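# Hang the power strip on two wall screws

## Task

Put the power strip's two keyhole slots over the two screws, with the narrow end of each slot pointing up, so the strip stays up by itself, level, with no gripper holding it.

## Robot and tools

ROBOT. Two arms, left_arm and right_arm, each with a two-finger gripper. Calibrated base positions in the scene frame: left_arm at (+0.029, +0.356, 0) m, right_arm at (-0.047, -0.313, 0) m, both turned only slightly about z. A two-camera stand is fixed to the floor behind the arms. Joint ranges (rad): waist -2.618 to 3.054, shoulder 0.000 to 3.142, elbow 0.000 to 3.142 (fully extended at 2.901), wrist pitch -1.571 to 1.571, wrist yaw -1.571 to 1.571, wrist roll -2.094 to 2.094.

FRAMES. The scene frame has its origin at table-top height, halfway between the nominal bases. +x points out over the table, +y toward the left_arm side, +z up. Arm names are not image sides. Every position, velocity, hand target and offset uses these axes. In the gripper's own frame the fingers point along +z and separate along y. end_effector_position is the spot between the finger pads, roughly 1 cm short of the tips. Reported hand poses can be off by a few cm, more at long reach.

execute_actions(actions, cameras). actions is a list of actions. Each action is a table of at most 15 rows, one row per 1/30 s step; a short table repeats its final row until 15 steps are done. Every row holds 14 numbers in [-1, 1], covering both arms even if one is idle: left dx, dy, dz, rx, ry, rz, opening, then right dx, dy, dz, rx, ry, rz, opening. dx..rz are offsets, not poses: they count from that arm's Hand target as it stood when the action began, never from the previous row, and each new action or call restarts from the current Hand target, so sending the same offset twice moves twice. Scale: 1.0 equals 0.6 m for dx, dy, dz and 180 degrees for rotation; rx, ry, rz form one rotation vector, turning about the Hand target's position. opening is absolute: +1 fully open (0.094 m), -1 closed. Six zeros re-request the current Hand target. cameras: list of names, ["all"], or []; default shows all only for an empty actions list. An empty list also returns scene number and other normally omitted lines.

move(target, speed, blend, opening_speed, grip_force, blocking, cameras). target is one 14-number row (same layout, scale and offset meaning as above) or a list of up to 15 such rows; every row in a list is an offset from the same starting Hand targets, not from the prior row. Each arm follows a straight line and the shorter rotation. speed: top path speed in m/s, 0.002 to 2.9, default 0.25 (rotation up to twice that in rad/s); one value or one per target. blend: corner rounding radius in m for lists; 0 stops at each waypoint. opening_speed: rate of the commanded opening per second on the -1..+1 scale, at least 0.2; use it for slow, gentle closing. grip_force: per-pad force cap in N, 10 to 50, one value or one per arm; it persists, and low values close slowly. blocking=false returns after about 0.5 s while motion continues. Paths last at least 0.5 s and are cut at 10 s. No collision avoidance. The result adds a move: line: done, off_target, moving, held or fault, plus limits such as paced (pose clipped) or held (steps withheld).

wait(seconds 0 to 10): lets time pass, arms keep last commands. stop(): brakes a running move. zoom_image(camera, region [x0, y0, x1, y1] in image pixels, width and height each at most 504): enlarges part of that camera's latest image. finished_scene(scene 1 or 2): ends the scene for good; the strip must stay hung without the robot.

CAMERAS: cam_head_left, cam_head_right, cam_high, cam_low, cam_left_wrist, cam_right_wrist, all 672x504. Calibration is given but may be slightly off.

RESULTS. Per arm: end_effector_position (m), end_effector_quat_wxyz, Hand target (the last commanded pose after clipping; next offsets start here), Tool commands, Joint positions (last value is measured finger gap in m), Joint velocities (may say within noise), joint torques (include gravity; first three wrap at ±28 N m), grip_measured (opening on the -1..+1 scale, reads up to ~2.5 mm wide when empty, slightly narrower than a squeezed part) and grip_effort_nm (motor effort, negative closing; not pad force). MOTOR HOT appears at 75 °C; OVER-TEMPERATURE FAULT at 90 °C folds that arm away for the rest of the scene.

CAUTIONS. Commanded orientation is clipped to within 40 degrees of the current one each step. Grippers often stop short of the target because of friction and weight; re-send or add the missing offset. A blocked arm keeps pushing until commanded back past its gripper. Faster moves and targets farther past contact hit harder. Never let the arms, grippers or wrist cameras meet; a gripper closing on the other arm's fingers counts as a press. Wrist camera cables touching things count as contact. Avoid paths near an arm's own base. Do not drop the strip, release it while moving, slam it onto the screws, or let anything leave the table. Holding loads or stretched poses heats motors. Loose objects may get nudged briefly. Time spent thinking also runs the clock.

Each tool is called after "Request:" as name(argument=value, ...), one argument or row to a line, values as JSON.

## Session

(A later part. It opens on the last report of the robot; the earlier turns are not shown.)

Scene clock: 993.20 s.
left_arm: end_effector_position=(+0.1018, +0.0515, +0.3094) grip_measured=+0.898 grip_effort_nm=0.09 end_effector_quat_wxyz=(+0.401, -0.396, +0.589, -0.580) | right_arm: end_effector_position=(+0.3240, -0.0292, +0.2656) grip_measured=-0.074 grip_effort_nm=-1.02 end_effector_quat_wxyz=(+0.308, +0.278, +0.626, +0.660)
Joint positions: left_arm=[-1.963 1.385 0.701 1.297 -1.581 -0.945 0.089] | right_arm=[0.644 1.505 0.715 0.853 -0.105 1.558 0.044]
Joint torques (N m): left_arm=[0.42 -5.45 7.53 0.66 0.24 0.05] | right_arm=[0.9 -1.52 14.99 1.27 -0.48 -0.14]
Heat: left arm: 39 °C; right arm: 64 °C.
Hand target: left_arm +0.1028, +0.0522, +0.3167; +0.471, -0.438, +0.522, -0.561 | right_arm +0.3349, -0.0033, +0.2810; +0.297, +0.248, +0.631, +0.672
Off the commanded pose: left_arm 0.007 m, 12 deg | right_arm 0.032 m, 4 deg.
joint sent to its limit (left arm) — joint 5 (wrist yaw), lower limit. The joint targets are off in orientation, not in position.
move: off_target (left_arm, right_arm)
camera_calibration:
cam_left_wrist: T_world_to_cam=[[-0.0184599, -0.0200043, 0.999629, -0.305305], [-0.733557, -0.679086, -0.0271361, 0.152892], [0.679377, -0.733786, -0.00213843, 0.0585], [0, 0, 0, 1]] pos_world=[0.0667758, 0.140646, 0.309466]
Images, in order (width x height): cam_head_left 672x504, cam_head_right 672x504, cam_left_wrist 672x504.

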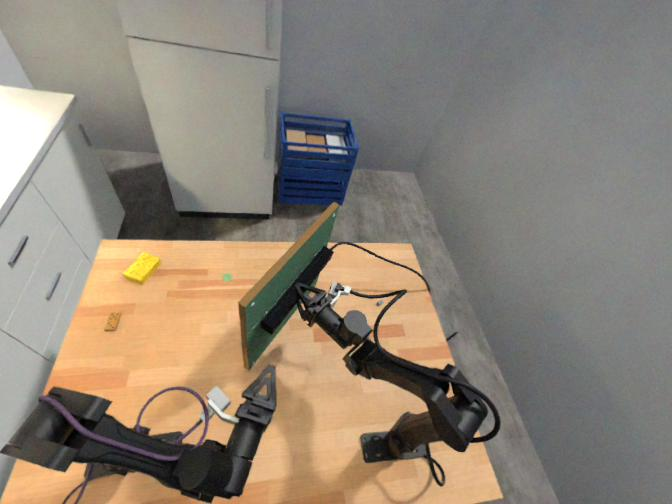

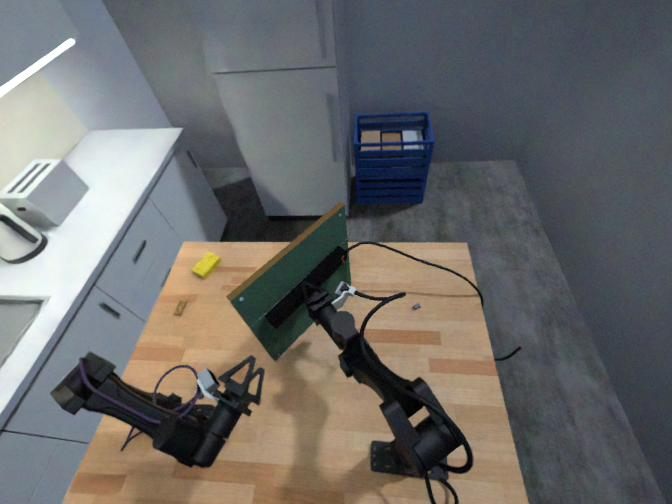

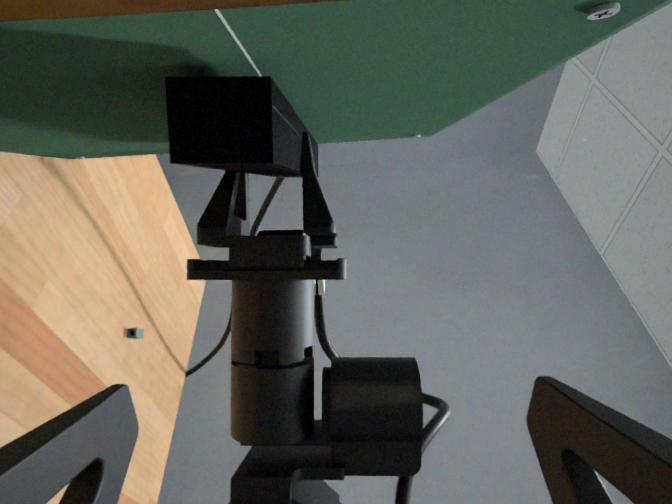

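Request:
move(
  target=[
    [0,0,0,0,0,0,0.9,-0.025,-0.03,0.01,0.004,0.0046,0,-0.25],
    [0,0,0,0,0,0,0.9,-0.025,-0.03,0.03,0.004,0.0046,0,-0.25],
  ],
  cameras=["cam_left_wrist","cam_head_left"],
  speed=0.06,
)

Request:
zoom_image(
  camera="cam_left_wrist",
  region=[150, 20, 350, 200],
)

Request:
zoom_image(
  camera="cam_head_left",
  region=[240, 230, 350, 340],
)

Scene clock: 1002.97 s.
left_arm: end_effector_position=(+0.1018, +0.0515, +0.3094) grip_measured=+0.898 grip_effort_nm=0.09 end_effector_quat_wxyz=(+0.401, -0.396, +0.589, -0.580) | right_arm: end_effector_position=(+0.3231, -0.0303, +0.2688) grip_measured=-0.074 grip_effort_nm=-1.02 end_effector_quat_wxyz=(+0.295, +0.285, +0.640, +0.650)
Joint positions: left_arm=[-1.963 1.385 0.701 1.297 -1.581 -0.945 0.089] | right_arm=[0.637 1.467 0.744 0.741 -0.122 1.566 0.044]
Joint torques (N m): left_arm=[0.44 -5.45 7.54 0.67 0.24 0.06] | right_arm=[-0.1 -7.02 10.7 1.41 -0.5 -0.02]
Heat: left arm: 39 °C; right arm: 61 °C.
Hand target: left_arm +0.1028, +0.0522, +0.3167; +0.471, -0.438, +0.522, -0.561 | right_arm +0.3199, -0.0215, +0.2990; +0.291, +0.255, +0.629, +0.674
Off the commanded pose: left_arm 0.007 m, 12 deg | right_arm 0.032 m, 5 deg.
joint sent to its limit (left arm) — joint 5 (wrist yaw), lower limit. The joint targets are off in orientation, not in position.
move: off_target (left_arm, right_arm)
camera_calibration:
cam_left_wrist: T_world_to_cam=[[-0.0184599, -0.0200043, 0.999629, -0.305305], [-0.733557, -0.679086, -0.0271361, 0.152892], [0.679377, -0.733786, -0.00213843, 0.0585], [0, 0, 0, 1]] pos_world=[0.0667758, 0.140646, 0.309466]
Images, in order (width x height): cam_head_left 672x504, cam_left_wrist 672x504.

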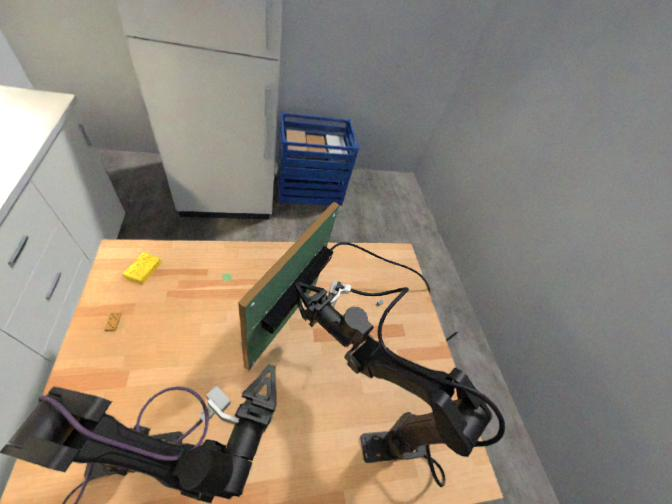

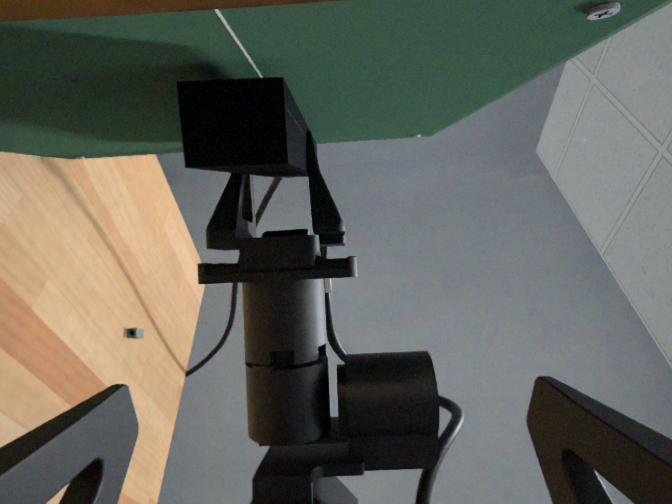

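Scaled by 2.520.

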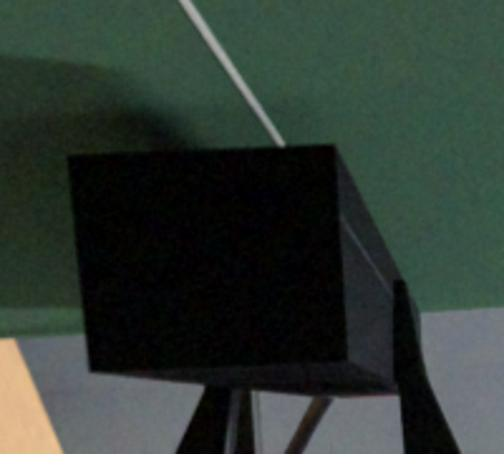

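Scaled by 4.582.

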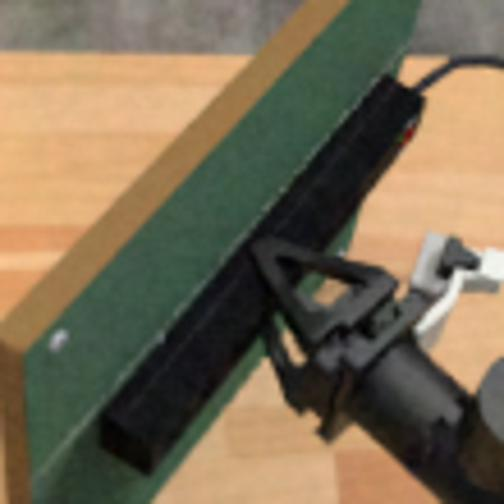

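Request:
move(
  target=[0,0,0,0,0,0,0.9,-0.032,-0.038,0,0,0,0,-0.25],
  cameras=["cam_left_wrist","cam_head_left"],
  speed=0.06,
)

Request:
zoom_image(
  camera="cam_left_wrist",
  region=[150, 20, 350, 200],
)

Request:
zoom_image(
  camera="cam_head_left",
  region=[240, 230, 350, 340],
)

Scene clock: 1018.20 s.
left_arm: end_effector_position=(+0.1018, +0.0515, +0.3094) grip_measured=+0.898 grip_effort_nm=0.09 end_effector_quat_wxyz=(+0.401, -0.396, +0.589, -0.580) | right_arm: end_effector_position=(+0.3121, -0.0472, +0.2523) grip_measured=-0.074 grip_effort_nm=-1.03 end_effector_quat_wxyz=(+0.269, +0.309, +0.663, +0.627)
Joint positions: left_arm=[-1.963 1.385 0.701 1.297 -1.581 -0.945 0.089] | right_arm=[0.605 1.381 0.699 0.61 -0.158 1.59 0.043]
Joint torques (N m): left_arm=[0.49 -5.42 7.56 0.66 0.24 0.05] | right_arm=[0.28 -8.72 6.98 2.42 -0.41 -0.32]
Heat: left arm: 39 °C; right arm: 61 °C.
Hand target: left_arm +0.1028, +0.0522, +0.3167; +0.471, -0.438, +0.522, -0.561 | right_arm +0.3006, -0.0441, +0.2989; +0.291, +0.255, +0.629, +0.674
Off the commanded pose: left_arm 0.007 m, 12 deg | right_arm 0.048 m, 9 deg.
joint sent to its limit (left arm) — joint 5 (wrist yaw), lower limit. The joint targets are off in orientation, not in position.
move: off_target (left_arm, right_arm)
camera_calibration:
cam_left_wrist: T_world_to_cam=[[-0.0184599, -0.0200043, 0.999629, -0.305305], [-0.733557, -0.679086, -0.0271361, 0.152892], [0.679377, -0.733786, -0.00213843, 0.0585], [0, 0, 0, 1]] pos_world=[0.0667758, 0.140646, 0.309466]
Images, in order (width x height): cam_head_left 672x504, cam_left_wrist 672x504.

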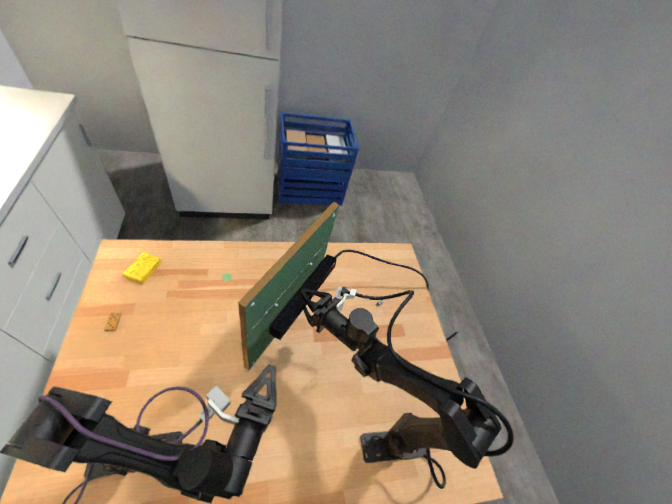

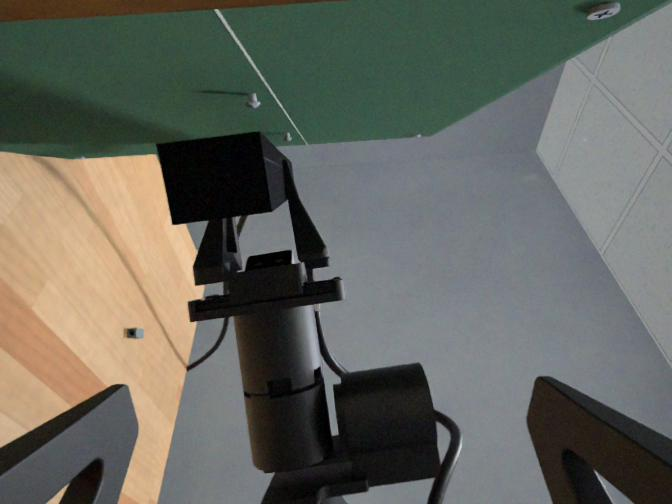

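Scaled by 2.520.

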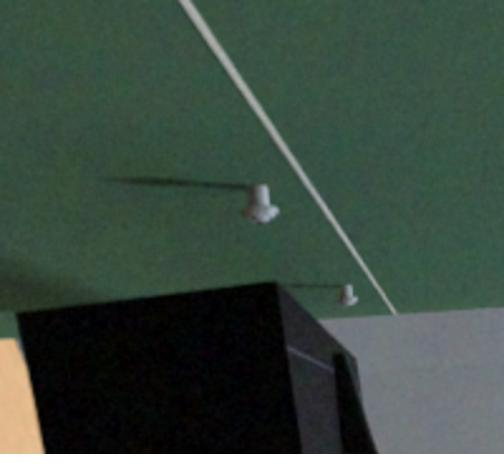

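Scaled by 4.582.

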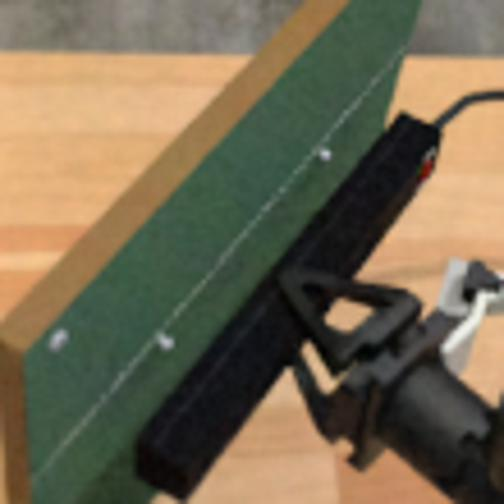

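Request:
execute_actions(
  actions=[],
)

Request:
zoom_image(
  camera="cam_head_right",
  region=[250, 230, 360, 340],
)

Request:
zoom_image(
  camera="cam_high",
  region=[270, 140, 470, 280],
)

Request:
zoom_image(
  camera="cam_low",
  region=[100, 40, 260, 200],
)

Scene clock: 1041.27 s.
left_arm: end_effector_position=(+0.1018, +0.0515, +0.3094) grip_measured=+0.898 grip_effort_nm=0.09 end_effector_quat_wxyz=(+0.401, -0.396, +0.589, -0.580) | right_arm: end_effector_position=(+0.3121, -0.0472, +0.2521) grip_measured=-0.074 grip_effort_nm=-1.02 end_effector_quat_wxyz=(+0.268, +0.309, +0.663, +0.626)
Joint positions: left_arm=[-1.963 1.385 0.701 1.297 -1.581 -0.945 0.089] | right_arm=[0.605 1.381 0.699 0.61 -0.158 1.59 0.043]
Joint velocities: within noise
Joint torques (N m): left_arm=[0.47 -5.44 7.54 0.67 0.23 0.05] | right_arm=[0.16 -8.87 7.1 2.42 -0.46 -0.31]
Heat: left arm: 39 °C; right arm: 68 °C.
Hand target: left_arm +0.1028, +0.0522, +0.3167; +0.471, -0.438, +0.522, -0.561 | right_arm +0.3007, -0.0442, +0.2988; +0.291, +0.255, +0.629, +0.674
Tool commands: left_gripper/opening=+0.9 right_gripper/opening=-0.25
Off the commanded pose: left_arm 0.007 m, 12 deg | right_arm 0.048 m, 9 deg.
camera_calibration:
cam_left_wrist: T_world_to_cam=[[-0.0184599, -0.0200043, 0.999629, -0.305305], [-0.733557, -0.679086, -0.0271361, 0.152892], [0.679377, -0.733786, -0.00213843, 0.0585], [0, 0, 0, 1]] pos_world=[0.0667758, 0.140646, 0.309466]
cam_right_wrist: T_world_to_cam=[[-0.0749576, -0.0681314, -0.994857, 0.267517], [-0.921331, 0.386398, 0.0429559, 0.334182], [0.381483, 0.919813, -0.091735, 0.0419835], [0, 0, 0, 1]] pos_world=[0.311929, -0.149518, 0.255638]

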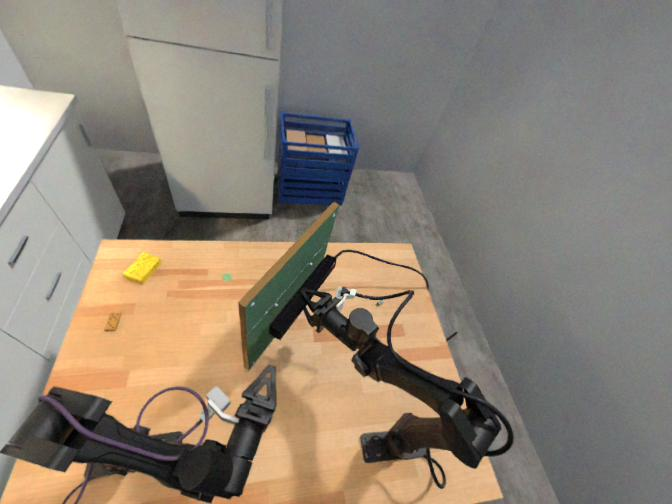

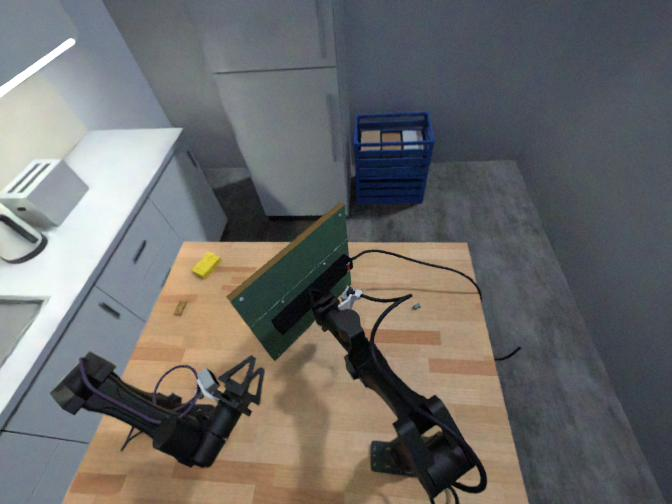

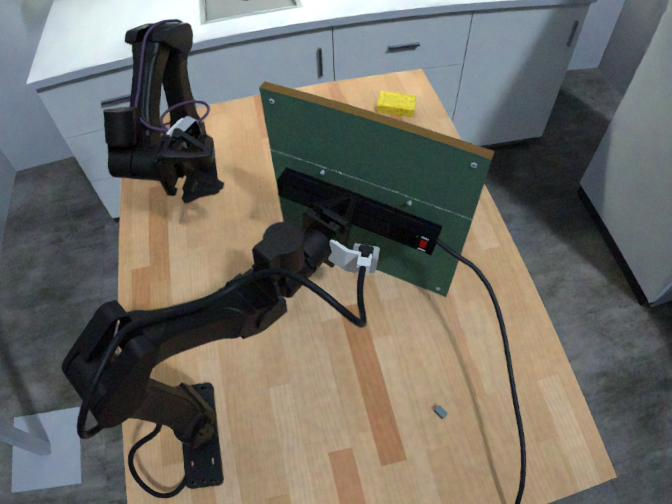

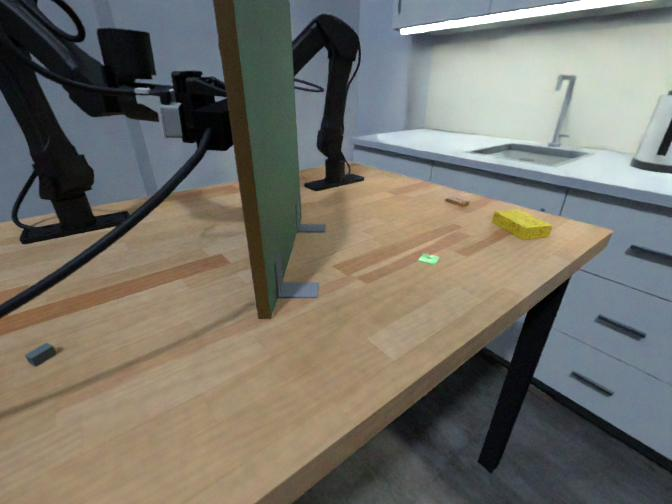

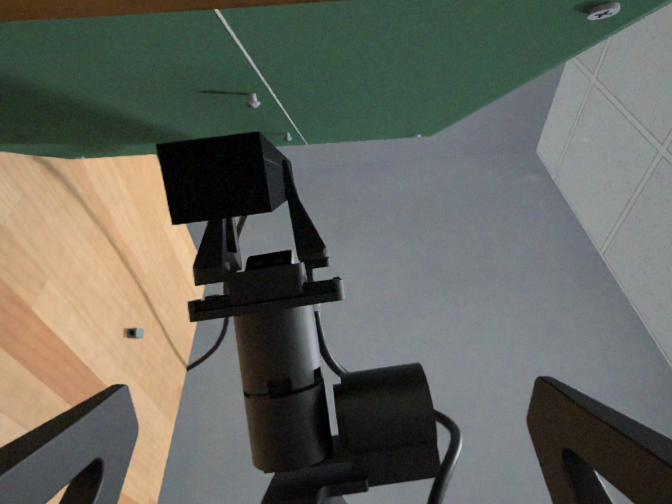

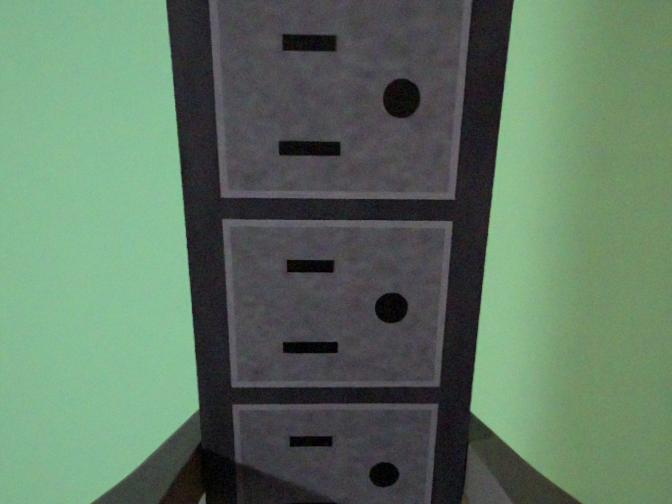

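Scaled by 4.582.

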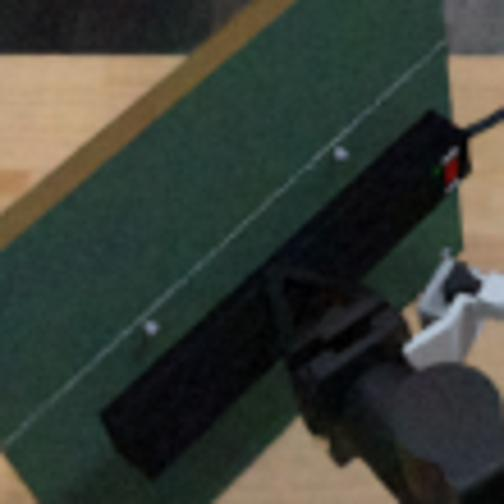

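Scaled by 2.520.

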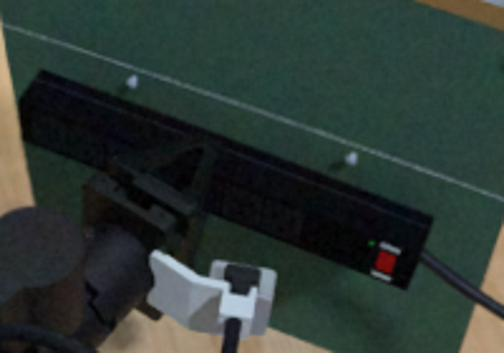

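Scaled by 3.150.

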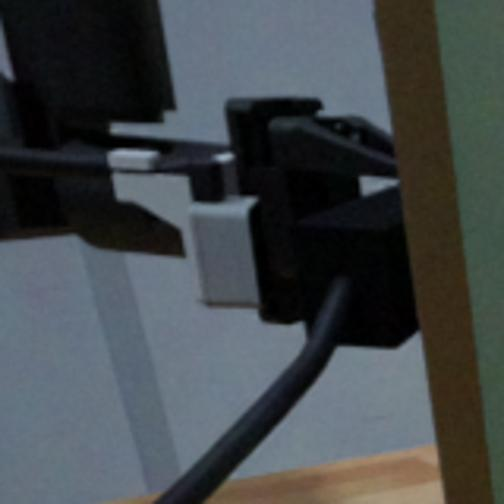

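Request:
move(
  target=[0,0,0,0,0,0,0.9,-0.006,0.01,0.03,0.022,-0.018,0,-0.25],
  cameras=["cam_left_wrist","cam_head_left","cam_head_right"],
  speed=0.08,
)

Request:
zoom_image(
  camera="cam_left_wrist",
  region=[150, 20, 350, 200],
)

Request:
zoom_image(
  camera="cam_head_left",
  region=[240, 230, 350, 340],
)

Request:
zoom_image(
  camera="cam_head_right",
  region=[250, 230, 360, 340],
)

Scene clock: 1060.03 s.
left_arm: end_effector_position=(+0.1018, +0.0515, +0.3094) grip_measured=+0.898 grip_effort_nm=0.09 end_effector_quat_wxyz=(+0.401, -0.396, +0.589, -0.580) | right_arm: end_effector_position=(+0.3107, -0.0457, +0.2672) grip_measured=-0.074 grip_effort_nm=-1.03 end_effector_quat_wxyz=(+0.276, +0.307, +0.638, +0.650)
Joint positions: left_arm=[-1.963 1.385 0.701 1.297 -1.581 -0.945 0.089] | right_arm=[0.618 1.381 0.689 0.69 -0.137 1.618 0.043]
Joint torques (N m): left_arm=[0.43 -5.39 7.51 0.66 0.23 0.05] | right_arm=[1.74 -7.76 7.24 2.66 -0.31 -0.33]
Heat: left arm: 39 °C; right arm: 70 °C.
Hand target: left_arm +0.1028, +0.0522, +0.3167; +0.471, -0.438, +0.522, -0.561 | right_arm +0.2971, -0.0382, +0.3170; +0.300, +0.246, +0.597, +0.702
Off the commanded pose: left_arm 0.007 m, 12 deg | right_arm 0.052 m, 11 deg.
joint sent to its limit (left arm) — joint 5 (wrist yaw), lower limit. The joint targets are off in orientation, not in position.
move: off_target (left_arm, right_arm)
camera_calibration:
cam_left_wrist: T_world_to_cam=[[-0.0184599, -0.0200043, 0.999629, -0.305305], [-0.733557, -0.679086, -0.0271361, 0.152892], [0.679377, -0.733786, -0.00213843, 0.0585], [0, 0, 0, 1]] pos_world=[0.0667758, 0.140646, 0.309466]
Images, in order (width x height): cam_head_left 672x504, cam_head_right 672x504, cam_left_wrist 672x504.

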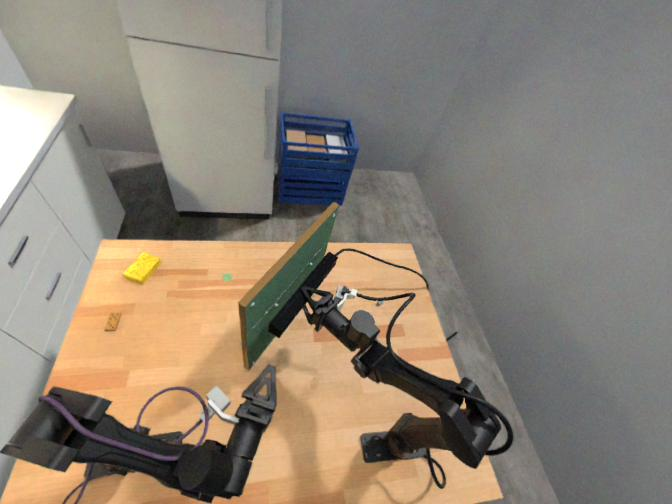

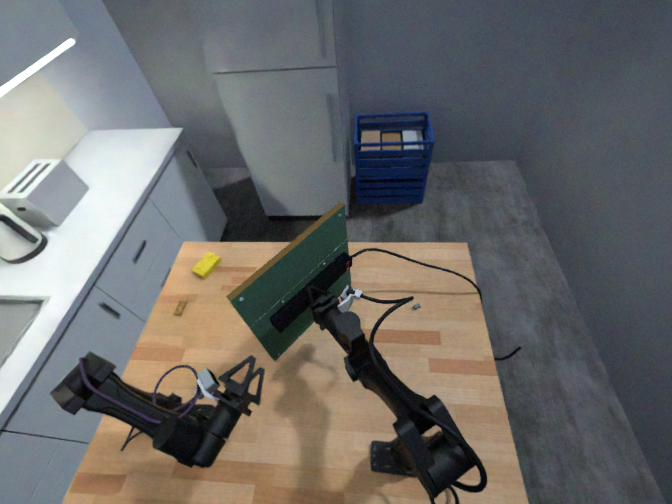

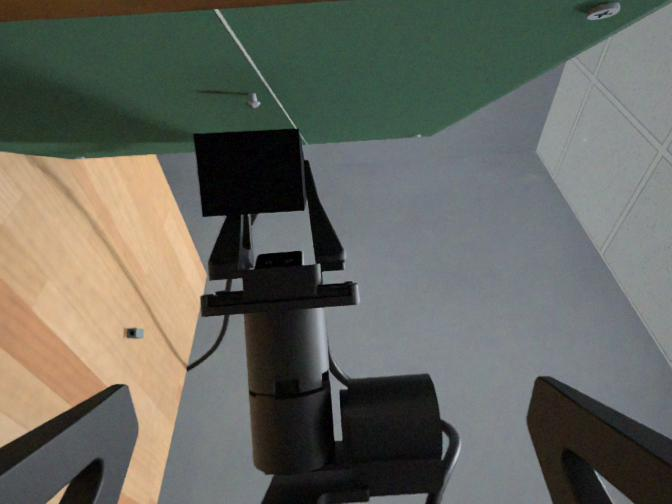

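Scaled by 2.520.

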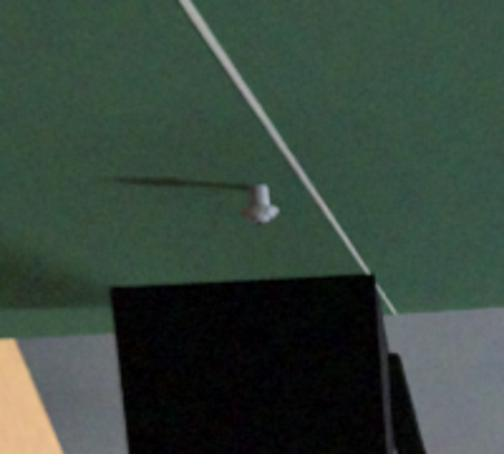

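Scaled by 4.582.

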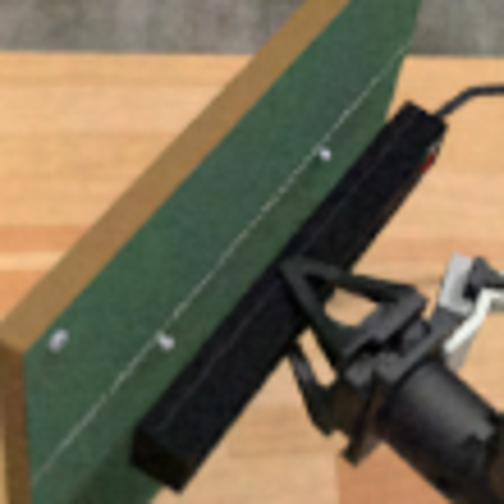

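Scaled by 4.582.

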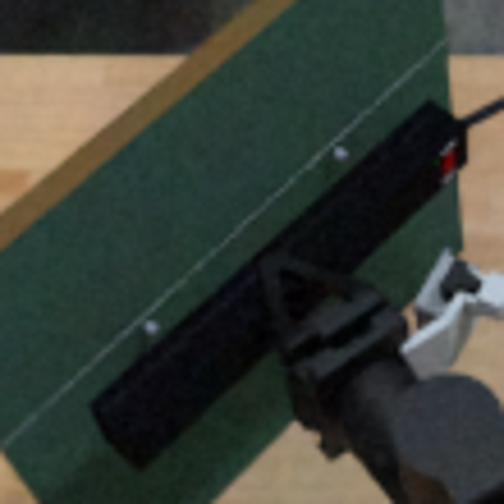

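Request:
move(
  target=[0,0,0,0,0,0,0.9,0.024,0.042,0.0,0.008,-0.007,0,-0.25],
  cameras=["cam_left_wrist","cam_head_left","cam_head_right"],
  speed=0.05,
)

Request:
zoom_image(
  camera="cam_left_wrist",
  region=[150, 20, 350, 200],
)

Request:
zoom_image(
  camera="cam_head_left",
  region=[240, 230, 350, 340],
)

Request:
zoom_image(
  camera="cam_head_right",
  region=[250, 230, 360, 340],
)

Scene clock: 1071.13 s.
left_arm: end_effector_position=(+0.1018, +0.0515, +0.3094) grip_measured=+0.898 grip_effort_nm=0.09 end_effector_quat_wxyz=(+0.401, -0.396, +0.589, -0.580) | right_arm: end_effector_position=(+0.3147, -0.0313, +0.2555) grip_measured=-0.074 grip_effort_nm=-1.02 end_effector_quat_wxyz=(+0.281, +0.309, +0.632, +0.652)
Joint positions: left_arm=[-1.963 1.385 0.701 1.297 -1.581 -0.945 0.089] | right_arm=[0.661 1.46 0.689 0.78 -0.081 1.619 0.043]
Joint torques (N m): left_arm=[0.44 -5.46 7.51 0.66 0.25 0.05] | right_arm=[1.66 -5.65 11.38 2.71 -0.44 -0.38]
Heat: left arm: 39 °C; right arm: 69 °C.
Hand target: left_arm +0.1028, +0.0522, +0.3167; +0.471, -0.438, +0.522, -0.561 | right_arm +0.3114, -0.0130, +0.3170; +0.303, +0.242, +0.585, +0.712
Off the commanded pose: left_arm 0.007 m, 12 deg | right_arm 0.064 m, 12 deg.
joint sent to its limit (left arm) — joint 5 (wrist yaw), lower limit. The joint targets are off in orientation, not in position.
move: off_target (left_arm, right_arm)
camera_calibration:
cam_left_wrist: T_world_to_cam=[[-0.0184599, -0.0200043, 0.999629, -0.305305], [-0.733557, -0.679086, -0.0271361, 0.152892], [0.679377, -0.733786, -0.00213843, 0.0585], [0, 0, 0, 1]] pos_world=[0.0667758, 0.140646, 0.309466]
Images, in order (width x height): cam_head_left 672x504, cam_head_right 672x504, cam_left_wrist 672x504.

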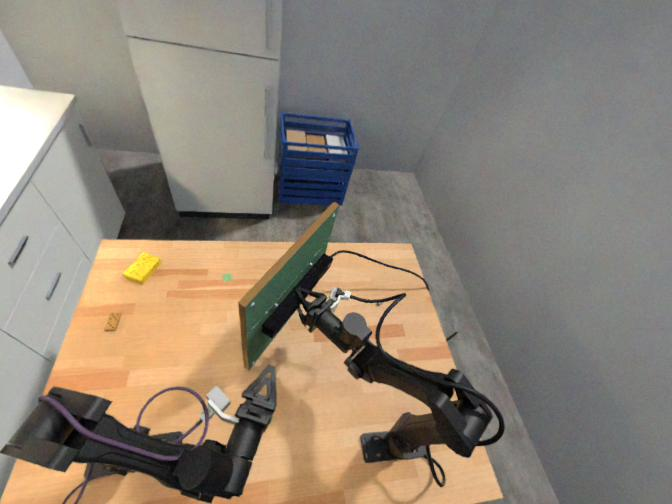

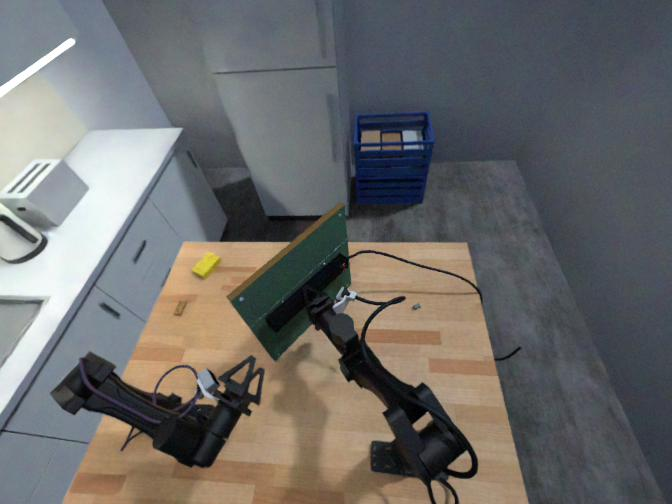

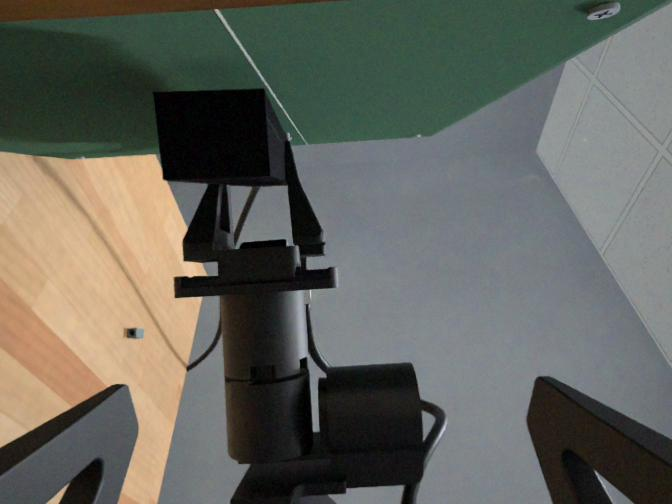

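Scaled by 2.520.

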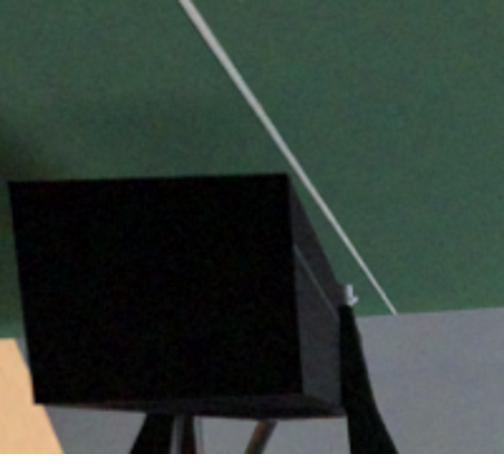

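Scaled by 4.582.

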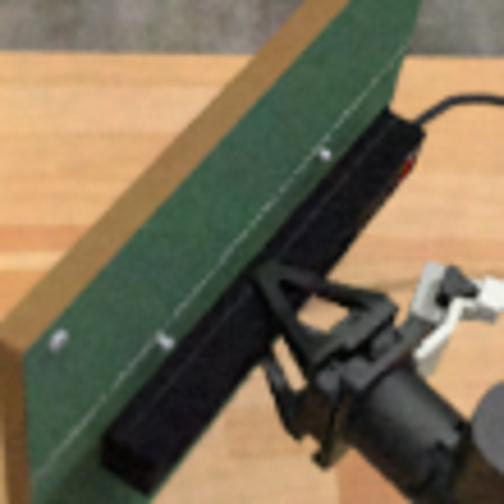

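Scaled by 4.582.

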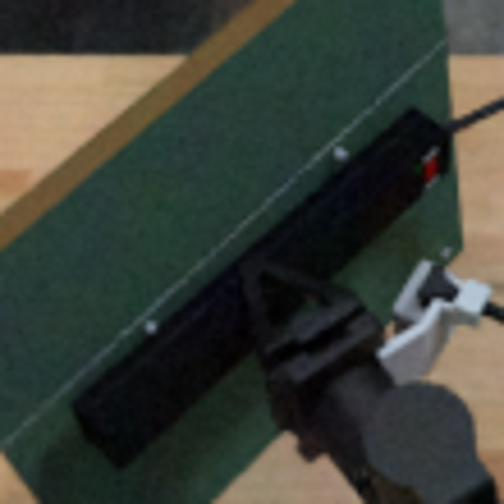

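Request:
move(
  target=[0,0,0,0,0,0,0.9,0.001,-0.003,0.026,0,0,0,-0.25],
  cameras=["cam_left_wrist"],
  speed=0.08,
)

Request:
zoom_image(
  camera="cam_left_wrist",
  region=[150, 20, 350, 200],
)

Scene clock: 1076.83 s.
left_arm: end_effector_position=(+0.1018, +0.0515, +0.3094) grip_measured=+0.898 grip_effort_nm=0.09 end_effector_quat_wxyz=(+0.401, -0.396, +0.589, -0.580) | right_arm: end_effector_position=(+0.3175, -0.0297, +0.2564) grip_measured=-0.074 grip_effort_nm=-1.02 end_effector_quat_wxyz=(+0.279, +0.313, +0.638, +0.646)
Joint positions: left_arm=[-1.963 1.385 0.701 1.297 -1.581 -0.945 0.089] | right_arm=[0.661 1.46 0.715 0.735 -0.079 1.619 0.043]
Joint torques (N m): left_arm=[0.44 -5.44 7.53 0.66 0.23 0.06] | right_arm=[1.21 -8.13 12.1 2.58 -0.5 -0.37]
Heat: left arm: 39 °C; right arm: 68 °C.
Hand target: left_arm +0.1028, +0.0522, +0.3167; +0.471, -0.438, +0.522, -0.561 | right_arm +0.3120, -0.0148, +0.3326; +0.303, +0.242, +0.585, +0.712
Off the commanded pose: left_arm 0.007 m, 12 deg | right_arm 0.078 m, 13 deg.
joint sent to its limit (left arm) — joint 5 (wrist yaw), lower limit. The joint targets are off in orientation, not in position.
move: off_target (left_arm, right_arm)
camera_calibration:
cam_left_wrist: T_world_to_cam=[[-0.0184599, -0.0200043, 0.999629, -0.305305], [-0.733557, -0.679086, -0.0271361, 0.152892], [0.679377, -0.733786, -0.00213843, 0.0585], [0, 0, 0, 1]] pos_world=[0.0667758, 0.140646, 0.309466]
Images, in order (width x height): cam_left_wrist 672x504.

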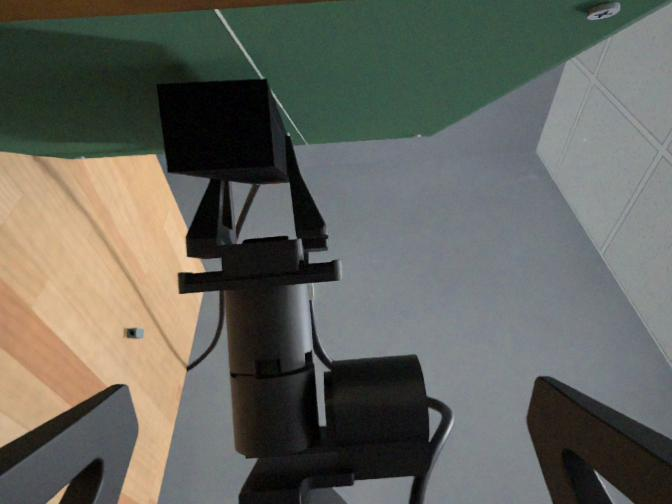

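Scaled by 2.520.

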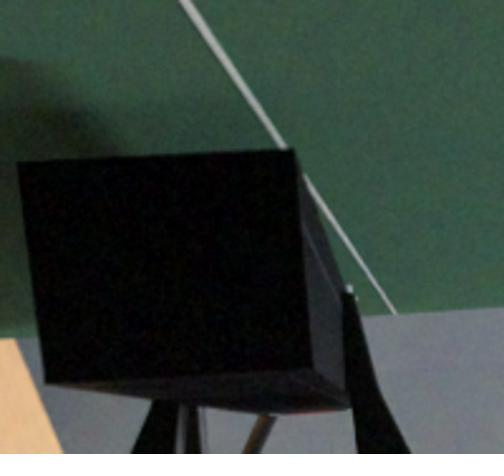

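Request:
move(
  target=[
    [0,0,0,0,0,0,0.9,-0.016,-0.019,0.01,0,0,0,-0.25],
  ],
  cameras=["cam_left_wrist"],
  speed=0.08,
)

Request:
zoom_image(
  camera="cam_left_wrist",
  region=[150, 20, 350, 200],
)

Scene clock: 1083.63 s.
left_arm: end_effector_position=(+0.1018, +0.0515, +0.3094) grip_measured=+0.898 grip_effort_nm=0.09 end_effector_quat_wxyz=(+0.401, -0.396, +0.589, -0.580) | right_arm: end_effector_position=(+0.3145, -0.0356, +0.2657) grip_measured=-0.074 grip_effort_nm=-1.03 end_effector_quat_wxyz=(+0.282, +0.314, +0.635, +0.647)
Joint positions: left_arm=[-1.963 1.385 0.701 1.297 -1.581 -0.945 0.089] | right_arm=[0.655 1.418 0.715 0.699 -0.079 1.619 0.043]
Joint torques (N m): left_arm=[0.49 -5.44 7.53 0.65 0.23 0.06] | right_arm=[0.69 -9.16 10.4 2.54 -0.57 -0.36]
Heat: left arm: 39 °C; right arm: 68 °C.
Hand target: left_arm +0.1028, +0.0522, +0.3167; +0.471, -0.438, +0.522, -0.561 | right_arm +0.3025, -0.0263, +0.3385; +0.303, +0.242, +0.585, +0.712
Off the commanded pose: left_arm 0.007 m, 12 deg | right_arm 0.074 m, 13 deg.
joint sent to its limit (left arm) — joint 5 (wrist yaw), lower limit. The joint targets are off in orientation, not in position.
move: off_target (left_arm, right_arm)
camera_calibration:
cam_left_wrist: T_world_to_cam=[[-0.0184599, -0.0200043, 0.999629, -0.305305], [-0.733557, -0.679086, -0.0271361, 0.152892], [0.679377, -0.733786, -0.00213843, 0.0585], [0, 0, 0, 1]] pos_world=[0.0667758, 0.140646, 0.309466]
Images, in order (width x height): cam_left_wrist 672x504.

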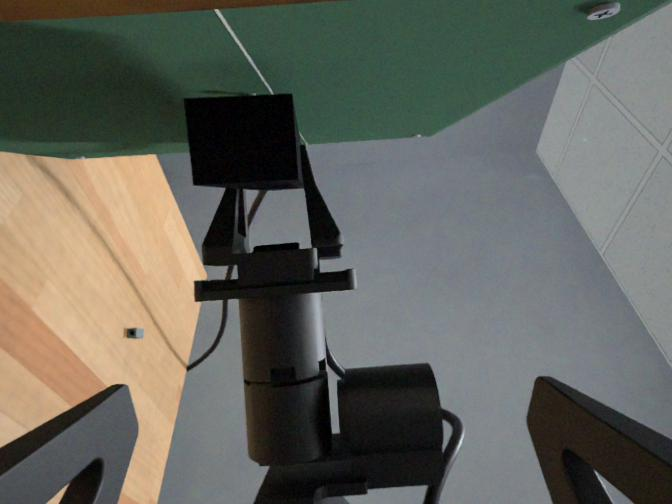

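Scaled by 2.520.

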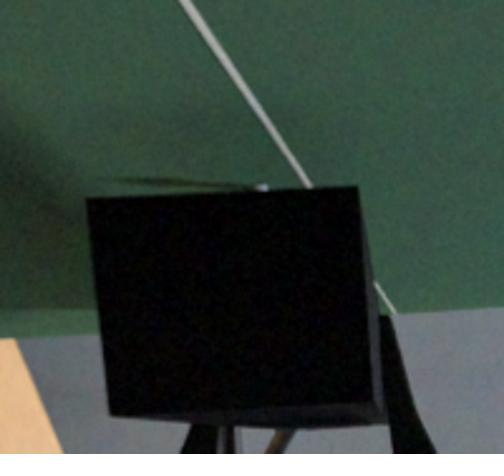

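Request:
move(
  target=[0,0,0,0,0,0,0.9,0.022,0.027,0.025,0.0,0,0,-0.25],
  cameras=["cam_left_wrist"],
  speed=0.08,
)

Request:
zoom_image(
  camera="cam_left_wrist",
  region=[150, 20, 350, 200],
)

Scene clock: 1097.17 s.
left_arm: end_effector_position=(+0.1018, +0.0515, +0.3094) grip_measured=+0.898 grip_effort_nm=0.09 end_effector_quat_wxyz=(+0.401, -0.396, +0.589, -0.580) | right_arm: end_effector_position=(+0.3215, -0.0304, +0.2879) grip_measured=-0.074 grip_effort_nm=-1.02 end_effector_quat_wxyz=(+0.285, +0.314, +0.628, +0.652)
Joint positions: left_arm=[-1.963 1.385 0.701 1.297 -1.581 -0.945 0.089] | right_arm=[0.659 1.42 0.794 0.639 -0.07 1.624 0.043]
Joint torques (N m): left_arm=[0.47 -5.45 7.56 0.66 0.24 0.05] | right_arm=[2.04 -6.06 12.6 2.59 -0.51 -0.45]
Heat: left arm: 39 °C; right arm: 71 °C.
Hand target: left_arm +0.1028, +0.0522, +0.3167; +0.471, -0.438, +0.522, -0.561 | right_arm +0.3157, -0.0100, +0.3536; +0.303, +0.242, +0.585, +0.712
Off the commanded pose: left_arm 0.007 m, 12 deg | right_arm 0.069 m, 12 deg.
joint sent to its limit (left arm) — joint 5 (wrist yaw), lower limit. The joint targets are off in orientation, not in position.
move: off_target (left_arm, right_arm)
camera_calibration:
cam_left_wrist: T_world_to_cam=[[-0.0184599, -0.0200043, 0.999629, -0.305305], [-0.733557, -0.679086, -0.0271361, 0.152892], [0.679377, -0.733786, -0.00213843, 0.0585], [0, 0, 0, 1]] pos_world=[0.0667758, 0.140646, 0.309466]
Images, in order (width x height): cam_left_wrist 672x504.

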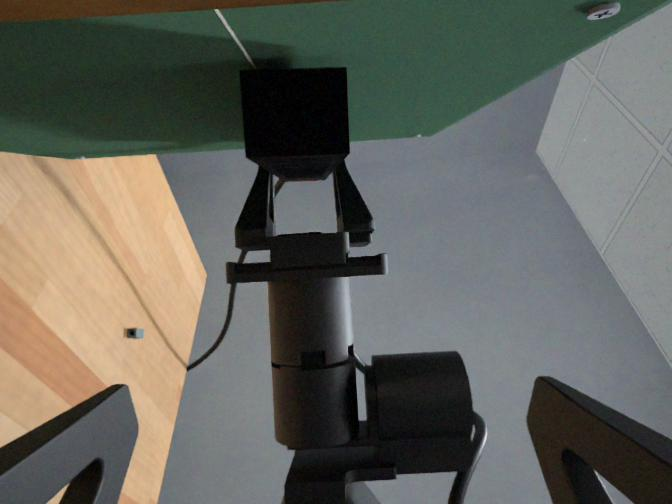

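Scaled by 2.520.

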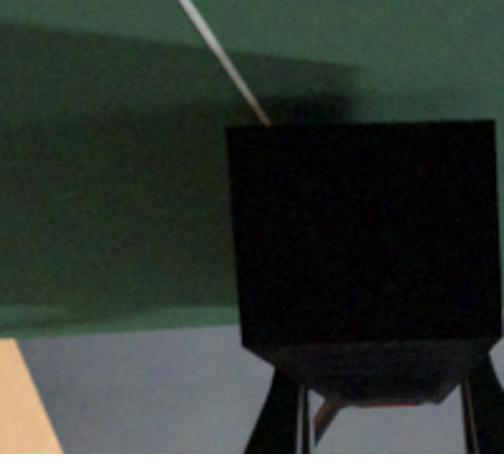

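Request:
move(
  target=[0,0,0,0,0,0,0.9,0.001,0.006,-0.035,0.0,0,0,-0.25],
  cameras=["cam_left_wrist"],
  speed=0.05,
)

Request:
zoom_image(
  camera="cam_left_wrist",
  region=[150, 20, 350, 200],
)

Scene clock: 1103.77 s.
left_arm: end_effector_position=(+0.1018, +0.0515, +0.3094) grip_measured=+0.898 grip_effort_nm=0.09 end_effector_quat_wxyz=(+0.401, -0.396, +0.589, -0.580) | right_arm: end_effector_position=(+0.3240, -0.0287, +0.2887) grip_measured=-0.074 grip_effort_nm=-1.02 end_effector_quat_wxyz=(+0.290, +0.315, +0.621, +0.657)
Joint positions: left_arm=[-1.963 1.385 0.701 1.297 -1.581 -0.945 0.089] | right_arm=[0.665 1.439 0.794 0.676 -0.054 1.626 0.043]
Joint torques (N m): left_arm=[0.46 -5.45 7.51 0.66 0.24 0.06] | right_arm=[2.32 -3.97 9.29 2.98 -0.61 -0.49]
Heat: left arm: 39 °C; right arm: 71 °C.
Hand target: left_arm +0.1028, +0.0522, +0.3167; +0.471, -0.438, +0.522, -0.561 | right_arm +0.3163, -0.0065, +0.3326; +0.303, +0.242, +0.585, +0.712
Off the commanded pose: left_arm 0.007 m, 12 deg | right_arm 0.050 m, 11 deg.
joint sent to its limit (left arm) — joint 5 (wrist yaw), lower limit. The joint targets are off in orientation, not in position.
move: off_target (left_arm, right_arm)
camera_calibration:
cam_left_wrist: T_world_to_cam=[[-0.0184599, -0.0200043, 0.999629, -0.305305], [-0.733557, -0.679086, -0.0271361, 0.152892], [0.679377, -0.733786, -0.00213843, 0.0585], [0, 0, 0, 1]] pos_world=[0.0667758, 0.140646, 0.309466]
Images, in order (width x height): cam_left_wrist 672x504.

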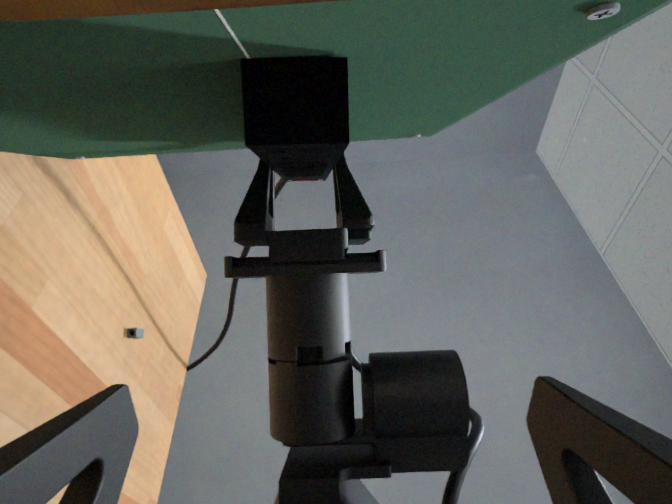

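Scaled by 2.520.

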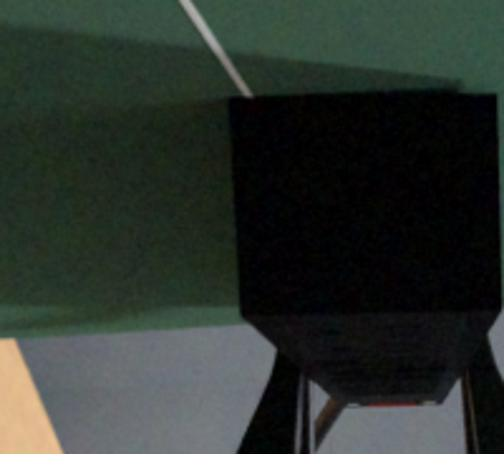

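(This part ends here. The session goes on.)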